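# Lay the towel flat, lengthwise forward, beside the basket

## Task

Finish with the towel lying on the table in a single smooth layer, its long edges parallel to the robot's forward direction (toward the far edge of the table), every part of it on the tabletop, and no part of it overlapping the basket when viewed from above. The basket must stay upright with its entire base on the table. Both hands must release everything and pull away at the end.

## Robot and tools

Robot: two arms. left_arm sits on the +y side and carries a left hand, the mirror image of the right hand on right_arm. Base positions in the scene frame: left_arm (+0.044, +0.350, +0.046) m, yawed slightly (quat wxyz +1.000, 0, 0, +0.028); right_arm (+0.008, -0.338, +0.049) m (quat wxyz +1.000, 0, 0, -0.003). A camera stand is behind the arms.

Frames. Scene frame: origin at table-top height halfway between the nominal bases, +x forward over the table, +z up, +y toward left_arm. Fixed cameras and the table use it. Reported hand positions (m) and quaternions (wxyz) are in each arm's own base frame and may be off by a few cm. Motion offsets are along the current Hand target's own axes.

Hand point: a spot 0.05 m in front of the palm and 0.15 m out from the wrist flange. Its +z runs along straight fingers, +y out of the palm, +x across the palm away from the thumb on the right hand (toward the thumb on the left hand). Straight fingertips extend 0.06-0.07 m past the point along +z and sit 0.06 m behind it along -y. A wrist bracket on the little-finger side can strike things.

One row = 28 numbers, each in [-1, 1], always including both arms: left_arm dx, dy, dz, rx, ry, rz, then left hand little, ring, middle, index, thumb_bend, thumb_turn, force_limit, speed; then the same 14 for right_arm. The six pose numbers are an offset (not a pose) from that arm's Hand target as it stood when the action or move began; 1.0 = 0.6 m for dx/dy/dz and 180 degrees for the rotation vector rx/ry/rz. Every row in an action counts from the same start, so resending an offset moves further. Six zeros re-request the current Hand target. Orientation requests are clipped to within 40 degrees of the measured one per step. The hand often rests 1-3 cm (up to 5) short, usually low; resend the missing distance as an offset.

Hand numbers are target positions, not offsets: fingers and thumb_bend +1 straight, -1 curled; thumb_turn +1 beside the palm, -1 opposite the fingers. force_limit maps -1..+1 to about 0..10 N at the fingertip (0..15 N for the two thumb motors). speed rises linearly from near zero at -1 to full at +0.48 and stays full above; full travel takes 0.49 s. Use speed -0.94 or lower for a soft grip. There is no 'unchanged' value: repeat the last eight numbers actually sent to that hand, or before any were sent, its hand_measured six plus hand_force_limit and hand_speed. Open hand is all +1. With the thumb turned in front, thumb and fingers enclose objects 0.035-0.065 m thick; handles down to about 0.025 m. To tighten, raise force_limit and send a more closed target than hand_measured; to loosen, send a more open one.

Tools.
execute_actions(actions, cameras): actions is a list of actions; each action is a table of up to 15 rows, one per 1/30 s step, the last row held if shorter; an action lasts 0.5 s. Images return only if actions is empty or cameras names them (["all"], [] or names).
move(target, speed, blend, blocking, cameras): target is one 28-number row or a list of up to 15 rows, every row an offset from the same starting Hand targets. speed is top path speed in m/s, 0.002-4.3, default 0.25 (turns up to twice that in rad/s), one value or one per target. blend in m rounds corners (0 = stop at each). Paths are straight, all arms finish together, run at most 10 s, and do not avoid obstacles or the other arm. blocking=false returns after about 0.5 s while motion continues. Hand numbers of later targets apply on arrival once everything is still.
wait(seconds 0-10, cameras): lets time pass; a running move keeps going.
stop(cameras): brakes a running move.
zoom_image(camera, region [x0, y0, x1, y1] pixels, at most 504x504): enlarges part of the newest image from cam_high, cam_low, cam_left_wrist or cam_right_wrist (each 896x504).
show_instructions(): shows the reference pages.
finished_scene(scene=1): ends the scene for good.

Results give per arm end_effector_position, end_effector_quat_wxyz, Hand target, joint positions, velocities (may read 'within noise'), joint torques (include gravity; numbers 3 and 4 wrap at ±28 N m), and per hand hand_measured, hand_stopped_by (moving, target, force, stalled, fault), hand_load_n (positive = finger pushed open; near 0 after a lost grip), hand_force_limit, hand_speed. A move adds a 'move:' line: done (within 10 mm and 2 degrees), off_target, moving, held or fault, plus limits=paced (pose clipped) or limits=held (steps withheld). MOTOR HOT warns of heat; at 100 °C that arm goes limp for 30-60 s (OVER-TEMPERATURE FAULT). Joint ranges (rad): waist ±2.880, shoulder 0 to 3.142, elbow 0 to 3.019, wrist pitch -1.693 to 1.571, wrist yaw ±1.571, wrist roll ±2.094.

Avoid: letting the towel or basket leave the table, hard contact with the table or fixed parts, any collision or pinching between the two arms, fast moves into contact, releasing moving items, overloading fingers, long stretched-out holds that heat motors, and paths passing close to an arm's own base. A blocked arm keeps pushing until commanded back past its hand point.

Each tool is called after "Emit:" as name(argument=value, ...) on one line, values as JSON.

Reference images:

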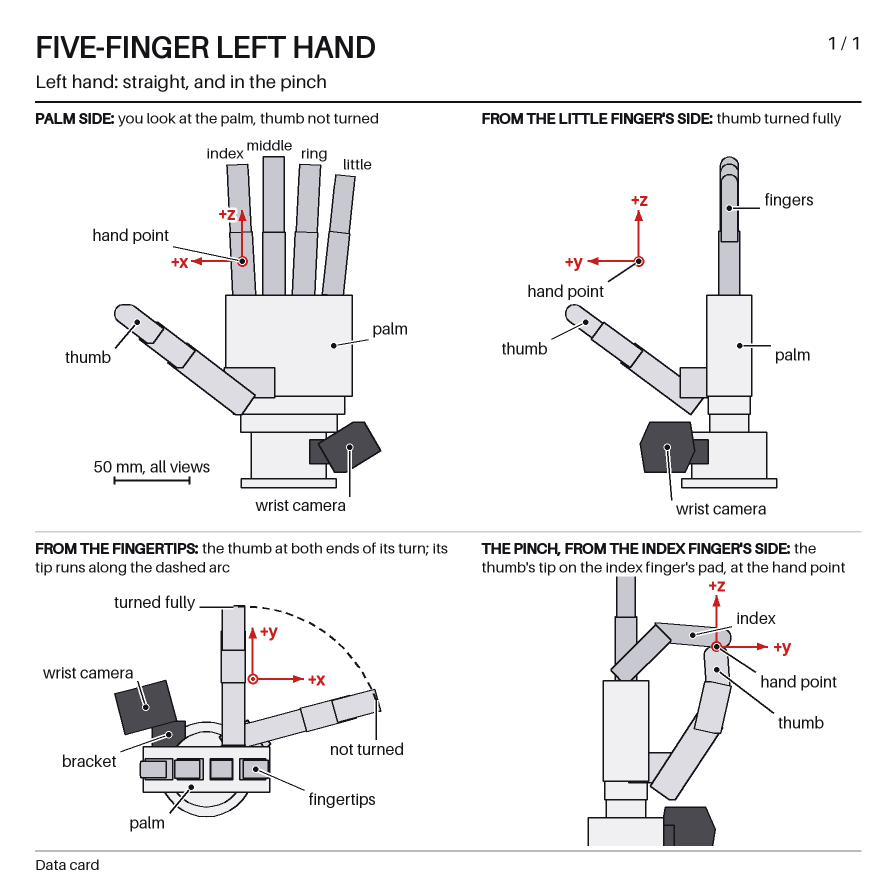

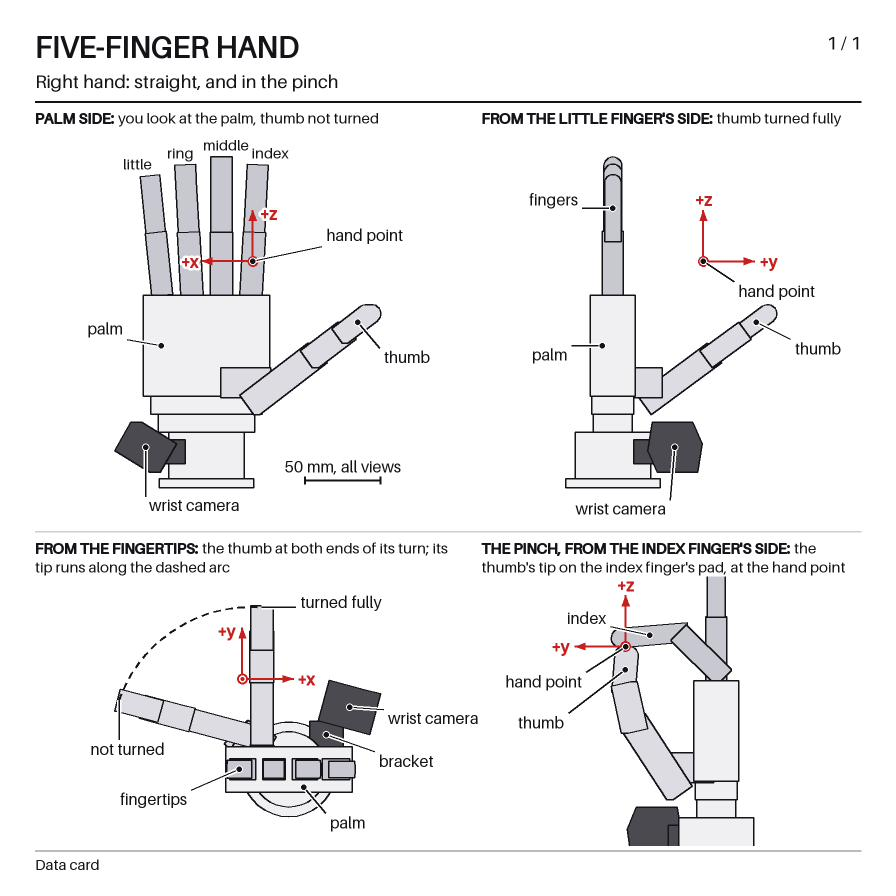

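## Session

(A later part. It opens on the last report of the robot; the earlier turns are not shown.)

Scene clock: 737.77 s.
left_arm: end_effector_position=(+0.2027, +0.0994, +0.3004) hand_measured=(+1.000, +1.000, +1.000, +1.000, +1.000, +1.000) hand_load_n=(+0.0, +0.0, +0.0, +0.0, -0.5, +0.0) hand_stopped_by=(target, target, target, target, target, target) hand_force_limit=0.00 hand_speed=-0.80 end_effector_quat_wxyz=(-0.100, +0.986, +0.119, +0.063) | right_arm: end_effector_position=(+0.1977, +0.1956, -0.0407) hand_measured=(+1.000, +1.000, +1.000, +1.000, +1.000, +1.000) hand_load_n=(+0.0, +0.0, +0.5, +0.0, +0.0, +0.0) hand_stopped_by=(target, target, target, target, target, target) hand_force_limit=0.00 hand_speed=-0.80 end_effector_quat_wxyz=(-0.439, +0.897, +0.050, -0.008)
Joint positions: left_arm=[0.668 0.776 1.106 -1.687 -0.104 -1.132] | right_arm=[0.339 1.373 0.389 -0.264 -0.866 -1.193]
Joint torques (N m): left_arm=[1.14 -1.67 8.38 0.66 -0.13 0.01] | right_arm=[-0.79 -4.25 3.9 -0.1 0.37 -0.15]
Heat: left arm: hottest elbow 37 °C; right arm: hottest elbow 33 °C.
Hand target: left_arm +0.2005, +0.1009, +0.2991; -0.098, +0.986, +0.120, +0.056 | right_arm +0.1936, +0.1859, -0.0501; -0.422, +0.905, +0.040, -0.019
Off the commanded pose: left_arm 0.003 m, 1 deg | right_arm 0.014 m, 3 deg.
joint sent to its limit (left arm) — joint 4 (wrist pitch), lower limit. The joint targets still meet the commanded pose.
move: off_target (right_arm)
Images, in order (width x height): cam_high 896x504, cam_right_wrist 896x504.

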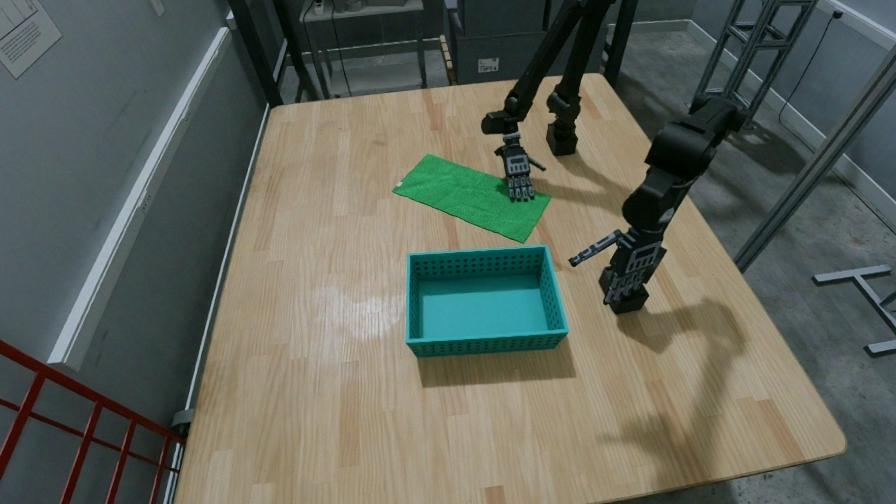

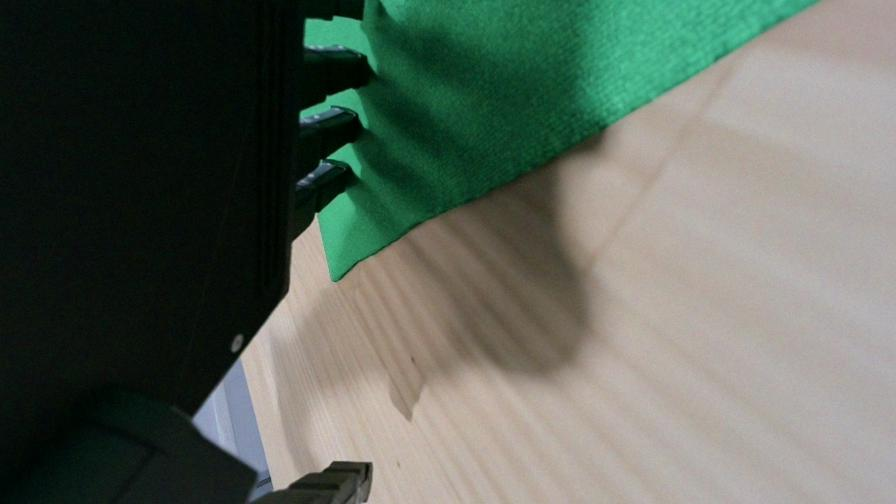

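Emit:
move(target=[[0,0,0,0,0,0,1,1,1,1,1,1,0,-0.8,0,-0.0894,-0.075,0,0,0,1,1,1,1,1,1,0,-0.8],[0,0,0,0,0,0,1,1,1,1,1,1,0,-0.8,0.4533,0.0170,-0.2282,0,0.2766,0.2322,1,1,1,1,1,1,0,-0.8],[0,0,0,0,0,0,1,1,1,1,1,1,0,-0.8,0.4533,0.1173,-0.144,0,0.2766,0.2322,1,1,1,1,1,1,0,-0.8],[0,0,0,0,0,0,1,1,1,1,1,1,0,-0.8,0.5395,0.0395,-0.0468,0,0.2128,0.1786,1,1,1,1,1,1,0,-0.8],[0,0,0,0,0,0,1,1,1,1,1,1,0,-0.8,0.5642,-0.019,0.0225,0,0.183,0.1536,1,1,1,1,1,1,0,-0.8]], speed=[0.15,0.3,0.1,0.1,0.1], blend=[0.03,0.02,0,0.02,0], cameras=["cam_right_wrist","cam_high"])

Scene clock: 791.23 s.
left_arm: end_effector_position=(+0.2027, +0.0994, +0.3004) hand_measured=(+1.000, +1.000, +1.000, +1.000, +1.000, +1.000) hand_load_n=(+0.0, +0.0, +0.0, +0.0, +0.0, +0.0) hand_stopped_by=(target, target, target, target, target, target) hand_force_limit=0.00 hand_speed=-0.80 end_effector_quat_wxyz=(-0.100, +0.986, +0.119, +0.063) | right_arm: end_effector_position=(+0.5340, +0.2250, -0.0301) hand_measured=(+1.000, +1.000, +1.000, +1.000, +1.000, +1.000) hand_load_n=(+0.0, -0.5, +0.0, +0.0, +0.0, +0.0) hand_stopped_by=(target, target, target, target, target, target) hand_force_limit=0.00 hand_speed=-0.80 end_effector_quat_wxyz=(-0.412, +0.847, -0.298, +0.156)
Joint positions: left_arm=[0.668 0.776 1.106 -1.687 -0.104 -1.132] | right_arm=[0.24 1.849 0.995 0.088 -0.485 -0.445]
Joint torques (N m): left_arm=[1.2 -1.73 8.39 0.64 -0.13 0.01] | right_arm=[1.67 -11.81 6.67 0.75 -0.21 -0.11]
Heat: left arm: hottest elbow 36 °C; right arm: hottest elbow 33 °C.
Hand target: left_arm +0.2005, +0.1009, +0.2991; -0.098, +0.986, +0.120, +0.056 | right_arm +0.5293, +0.2336, -0.0498; -0.400, +0.857, -0.294, +0.137
Off the commanded pose: left_arm 0.003 m, 1 deg | right_arm 0.022 m, 3 deg.
joint sent to its limit (left arm) — joint 4 (wrist pitch), lower limit. The joint targets still meet the commanded pose.
move: off_target (right_arm)
Images, in order (width x height): cam_high 896x504, cam_right_wrist 896x504.

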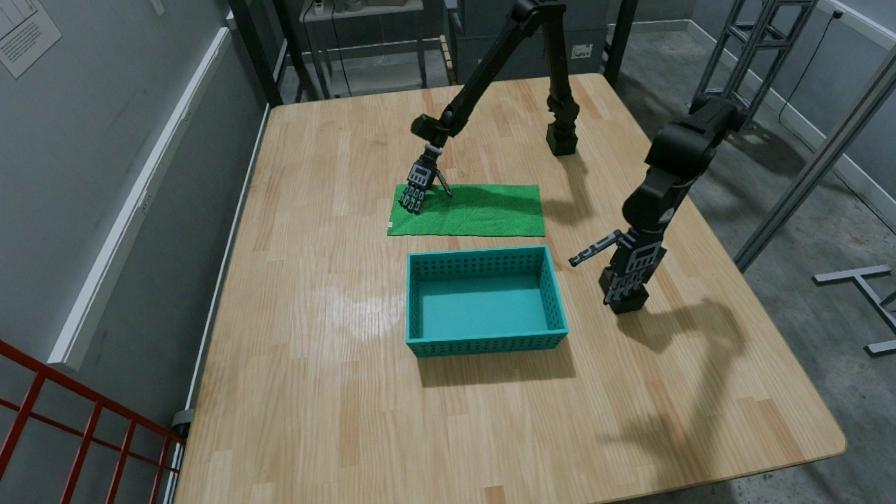

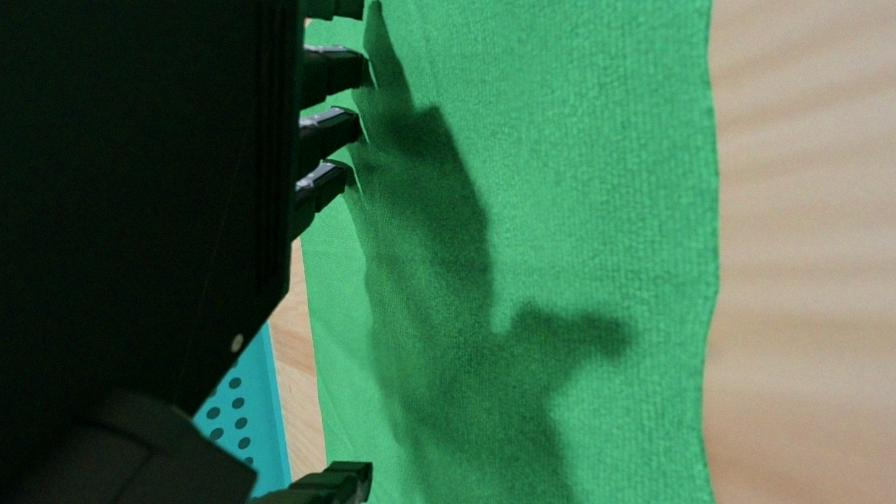

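Emit:
zoom_image(camera="cam_high", region=[360, 150, 600, 285])

Emit:
zoom_image(camera="cam_high", region=[240, 50, 640, 200])

Emit:
zoom_image(camera="cam_high", region=[450, 380, 896, 504])

Scaled by 2.100 from the camera's 896x504 image, which has a finer 1280x720 frame.

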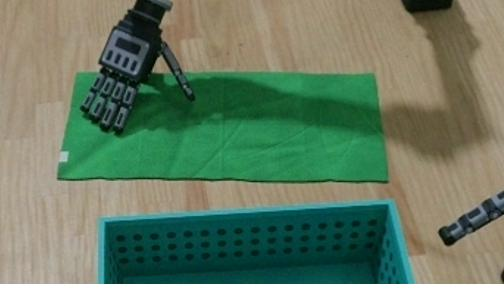

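Scaled by 1.260 from the camera's 896x504 image, which has a finer 1280x720 frame.

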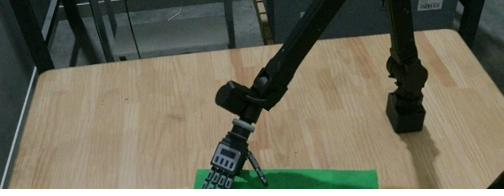

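Scaled by 1.130 from the camera's 896x504 image, which has a finer 1280x720 frame.

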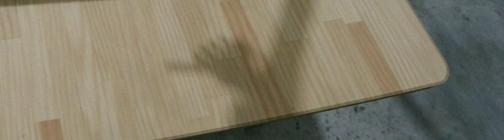

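Emit:
move(target=[0,0,0,0,0,0,1,1,1,1,1,1,0,-0.8,-0.0252,-0.0483,0.0575,0,-0.0426,-0.0357,1,1,1,1,1,1,0,-0.8], speed=0.08, cameras=["cam_high"])

Emit:
zoom_image(camera="cam_high", region=[360, 150, 600, 285])

Scene clock: 842.53 s.
left_arm: end_effector_position=(+0.2027, +0.0994, +0.3004) hand_measured=(+1.000, +1.000, +1.000, +1.000, +1.000, +1.000) hand_load_n=(+0.5, +0.0, +0.0, +0.0, +0.0, +0.0) hand_stopped_by=(target, target, target, target, target, target) hand_force_limit=0.00 hand_speed=-0.80 end_effector_quat_wxyz=(-0.100, +0.986, +0.119, +0.063) | right_arm: end_effector_position=(+0.5502, +0.2681, -0.0286) hand_measured=(+1.000, +1.000, +1.000, +1.000, +1.000, +1.000) hand_load_n=(+0.0, +0.0, +0.5, +0.0, +0.0, +0.0) hand_stopped_by=(target, target, target, target, target, target) hand_force_limit=0.00 hand_speed=-0.80 end_effector_quat_wxyz=(-0.422, +0.870, -0.224, +0.120)
Joint positions: left_arm=[0.668 0.776 1.106 -1.687 -0.104 -1.132] | right_arm=[0.29 1.926 1.146 -0.038 -0.568 -0.549]
Joint torques (N m): left_arm=[1.14 -1.55 8.42 0.65 -0.14 0] | right_arm=[1.9 -13.22 7.13 0.73 -0.19 -0.12]
Heat: left arm: hottest elbow 36 °C; right arm: hottest elbow 33 °C.
Hand target: left_arm +0.2005, +0.1009, +0.2991; -0.098, +0.986, +0.120, +0.056 | right_arm +0.5450, +0.2784, -0.0498; -0.410, +0.879, -0.219, +0.102
Off the commanded pose: left_arm 0.003 m, 1 deg | right_arm 0.024 m, 3 deg.
joint sent to its limit (left arm) — joint 4 (wrist pitch), lower limit. The joint targets still meet the commanded pose.
move: off_target (right_arm)
Images, in order (width x height): cam_high 896x504.

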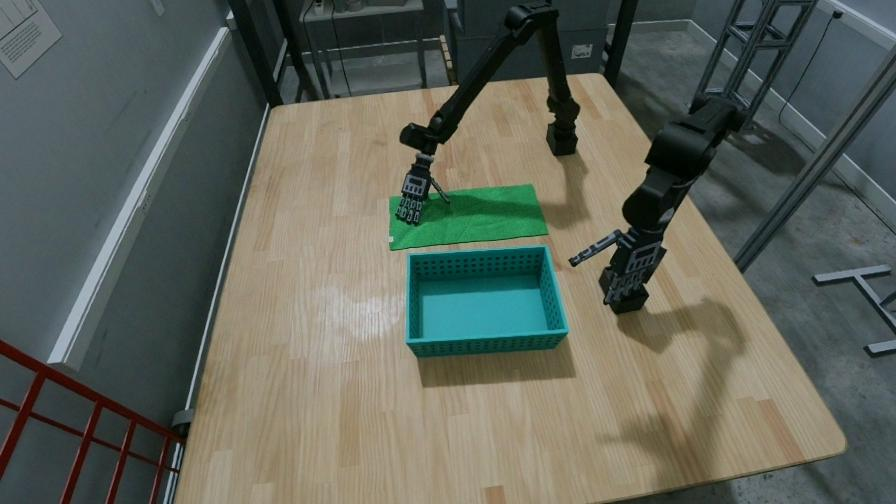

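Scaled by 2.100 from the camera's 896x504 image, which has a finer 1280x720 frame.

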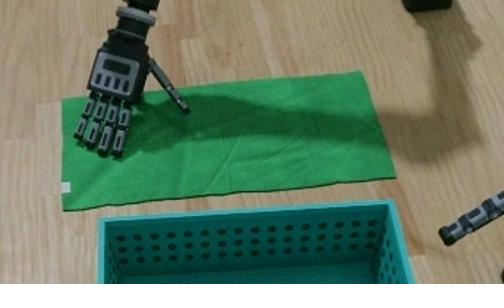

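Emit:
move(target=[0,0,0,0,0,0,1,1,1,1,1,1,0,-0.8,-0.0110,-0.0133,0.0158,0,0,0,1,1,1,1,1,1,0,-0.8], speed=0.05, cameras=["cam_high"])

Emit:
zoom_image(camera="cam_high", region=[360, 150, 600, 285])

Scene clock: 866.20 s.
left_arm: end_effector_position=(+0.2027, +0.0994, +0.3004) hand_measured=(+1.000, +1.000, +1.000, +1.000, +1.000, +1.000) hand_load_n=(+0.0, +0.0, +0.0, +0.0, +0.0, -0.5) hand_stopped_by=(target, target, target, target, target, target) hand_force_limit=0.00 hand_speed=-0.80 end_effector_quat_wxyz=(-0.100, +0.986, +0.119, +0.063) | right_arm: end_effector_position=(+0.5501, +0.2814, -0.0282) hand_measured=(+1.000, +1.000, +1.000, +1.000, +1.000, +1.000) hand_load_n=(+0.0, +0.0, +0.5, +0.0, +0.0, +0.0) hand_stopped_by=(target, target, target, target, target, target) hand_force_limit=0.00 hand_speed=-0.80 end_effector_quat_wxyz=(-0.421, +0.873, -0.215, +0.121)
Joint positions: left_arm=[0.668 0.776 1.106 -1.687 -0.104 -1.132] | right_arm=[0.314 1.933 1.16 -0.038 -0.556 -0.546]
Joint torques (N m): left_arm=[1.14 -1.79 8.36 0.68 -0.14 0.01] | right_arm=[1.85 -13.27 7.12 0.98 -0.03 0.06]
Heat: left arm: hottest elbow 36 °C; right arm: hottest elbow 34 °C.
Hand target: left_arm +0.2005, +0.1009, +0.2991; -0.098, +0.986, +0.120, +0.056 | right_arm +0.5451, +0.2925, -0.0496; -0.411, +0.879, -0.219, +0.102
Off the commanded pose: left_arm 0.003 m, 1 deg | right_arm 0.025 m, 3 deg.
joint sent to its limit (left arm) — joint 4 (wrist pitch), lower limit. The joint targets still meet the commanded pose.
move: off_target (right_arm)
Images, in order (width x height): cam_high 896x504.

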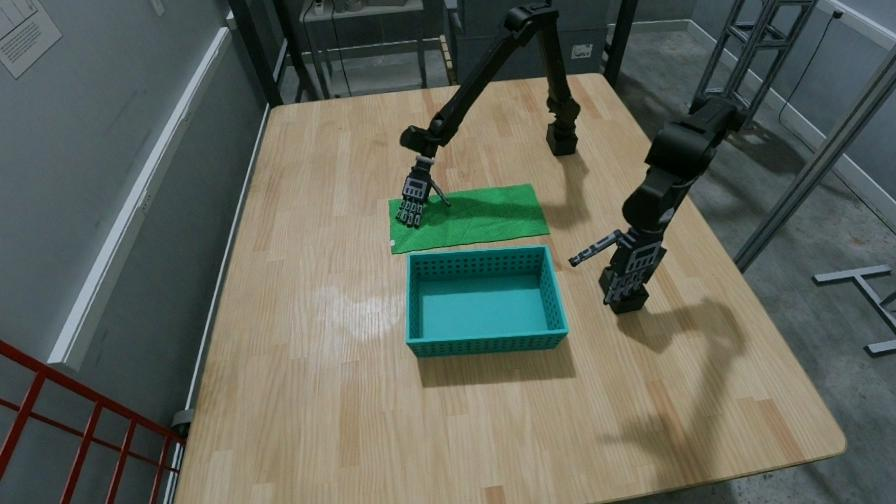

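Scaled by 2.100 from the camera's 896x504 image, which has a finer 1280x720 frame.

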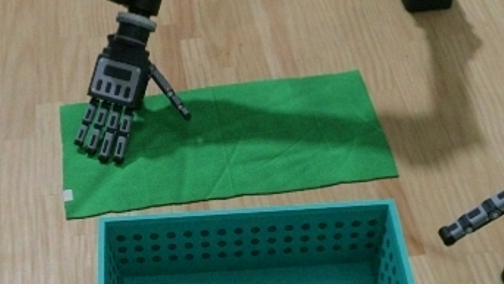

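Emit:
move(target=[[0,0,0,0,0,0,1,1,1,1,1,1,0,-0.8,0.016,-0.0305,-0.0415,0,0,0,1,1,1,1,1,1,0,-0.8],[0,0,0,0,0,0,1,1,1,1,1,1,0,-0.8,0,-0.1915,-0.1608,0,0,0,1,1,1,1,1,1,0,-0.8],[0,0,0,0,0,0,1,1,1,1,1,1,0,-0.8,-0.1553,0.1163,-0.657,0,0.2638,0.2215,1,1,1,1,1,1,0,-0.8]], speed=[0.06,0.25,0.3], blend=[0.01,0.04,0], cameras=["all"])

Emit:
zoom_image(camera="cam_high", region=[360, 150, 600, 285])

Scene clock: 917.13 s.
left_arm: end_effector_position=(+0.2027, +0.0994, +0.3004) hand_measured=(+1.000, +1.000, +1.000, +1.000, +1.000, +1.000) hand_load_n=(+0.0, +0.0, +0.0, +0.0, +0.0, +0.0) hand_stopped_by=(target, target, target, target, target, target) hand_force_limit=0.00 hand_speed=-0.80 end_effector_quat_wxyz=(-0.100, +0.986, +0.119, +0.063) | right_arm: end_effector_position=(+0.3029, +0.0322, +0.1514) hand_measured=(+1.000, +1.000, +1.000, +1.000, +1.000, +1.000) hand_load_n=(-0.5, +0.0, +0.0, +0.0, +0.0, -0.5) hand_stopped_by=(target, target, target, target, target, target) hand_force_limit=0.00 hand_speed=-0.80 end_effector_quat_wxyz=(-0.301, +0.646, -0.634, +0.300)
Joint positions: left_arm=[0.668 0.776 1.106 -1.687 -0.104 -1.132] | right_arm=[0.006 0.629 0.527 -0.591 -0.004 -0.012]
Joint torques (N m): left_arm=[1.14 -1.67 8.39 0.65 -0.14 0.01] | right_arm=[-0.85 -1.61 7.43 1.55 -0.08 0.06]
Heat: left arm: hottest elbow 36 °C; right arm: hottest elbow 35 °C.
Hand target: left_arm +0.2005, +0.1009, +0.2991; -0.098, +0.986, +0.120, +0.056 | right_arm +0.3004, +0.0294, +0.1501; -0.300, +0.641, -0.641, +0.298
Off the commanded pose: left_arm 0.003 m, 1 deg | right_arm 0.004 m, 1 deg.
joint sent to its limit (left arm) — joint 4 (wrist pitch), lower limit. The joint targets still meet the commanded pose.
move: done

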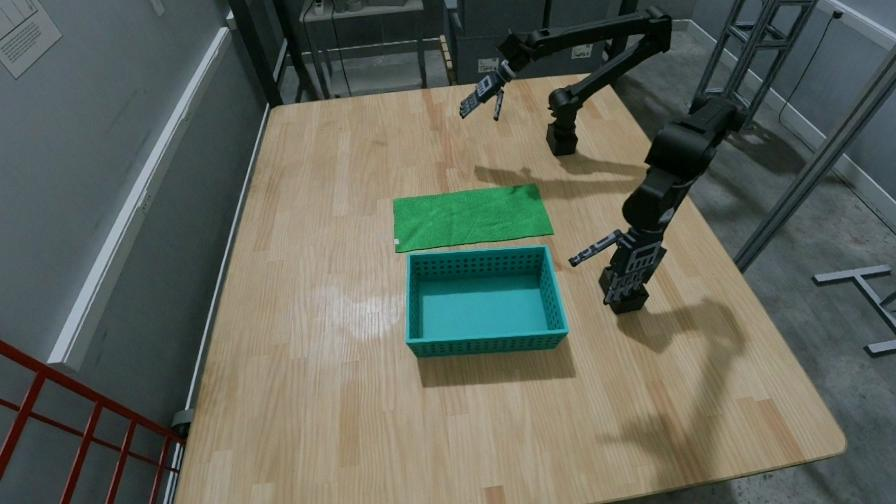

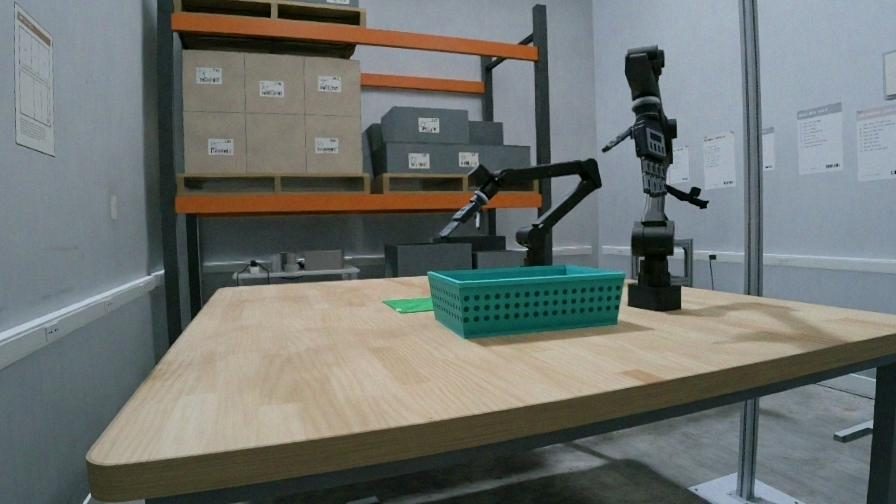

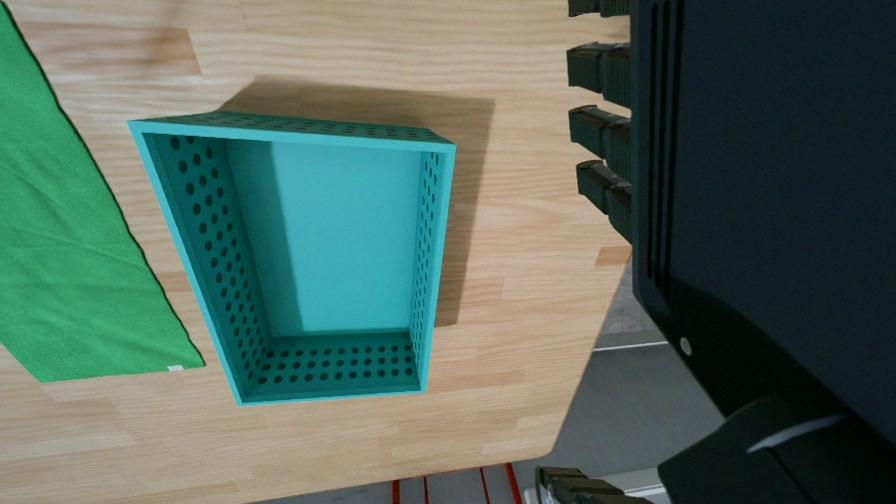

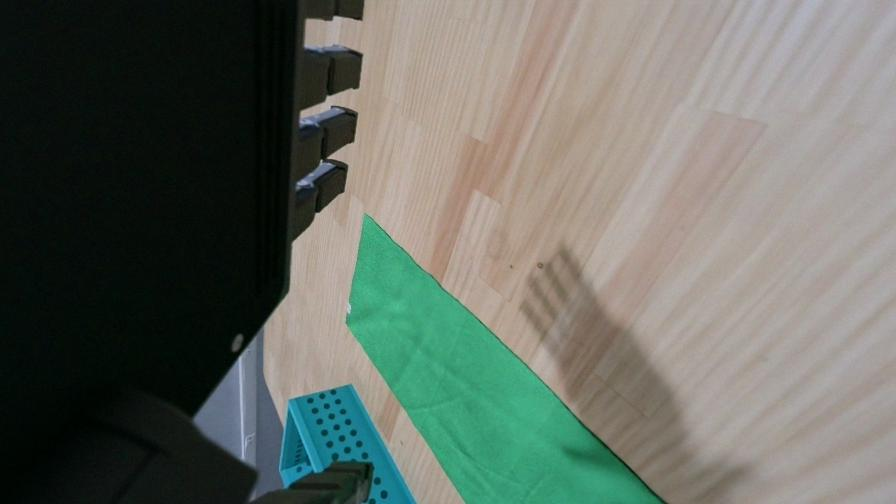

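Scaled by 2.100 from the camera's 896x504 image, which has a finer 1280x720 frame.

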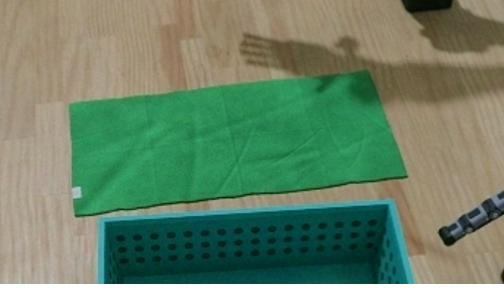

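Emit:
zoom_image(camera="cam_right_wrist", region=[330, 200, 680, 504])

Emit:
zoom_image(camera="cam_left_wrist", region=[0, 0, 260, 420])

Scaled by 1.440 from the camera's 896x504 image, which has a finer 1280x720 frame.

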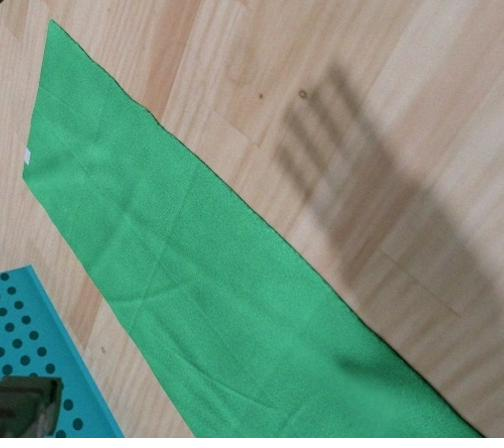

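Scaled by 1.200 from the camera's 896x504 image, which has a finer 1280x720 frame.

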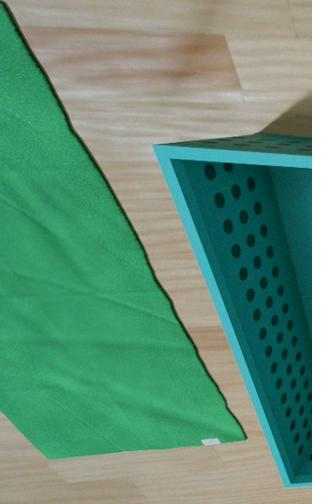

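Emit:
finished_scene()

The scene is finished: the task was done.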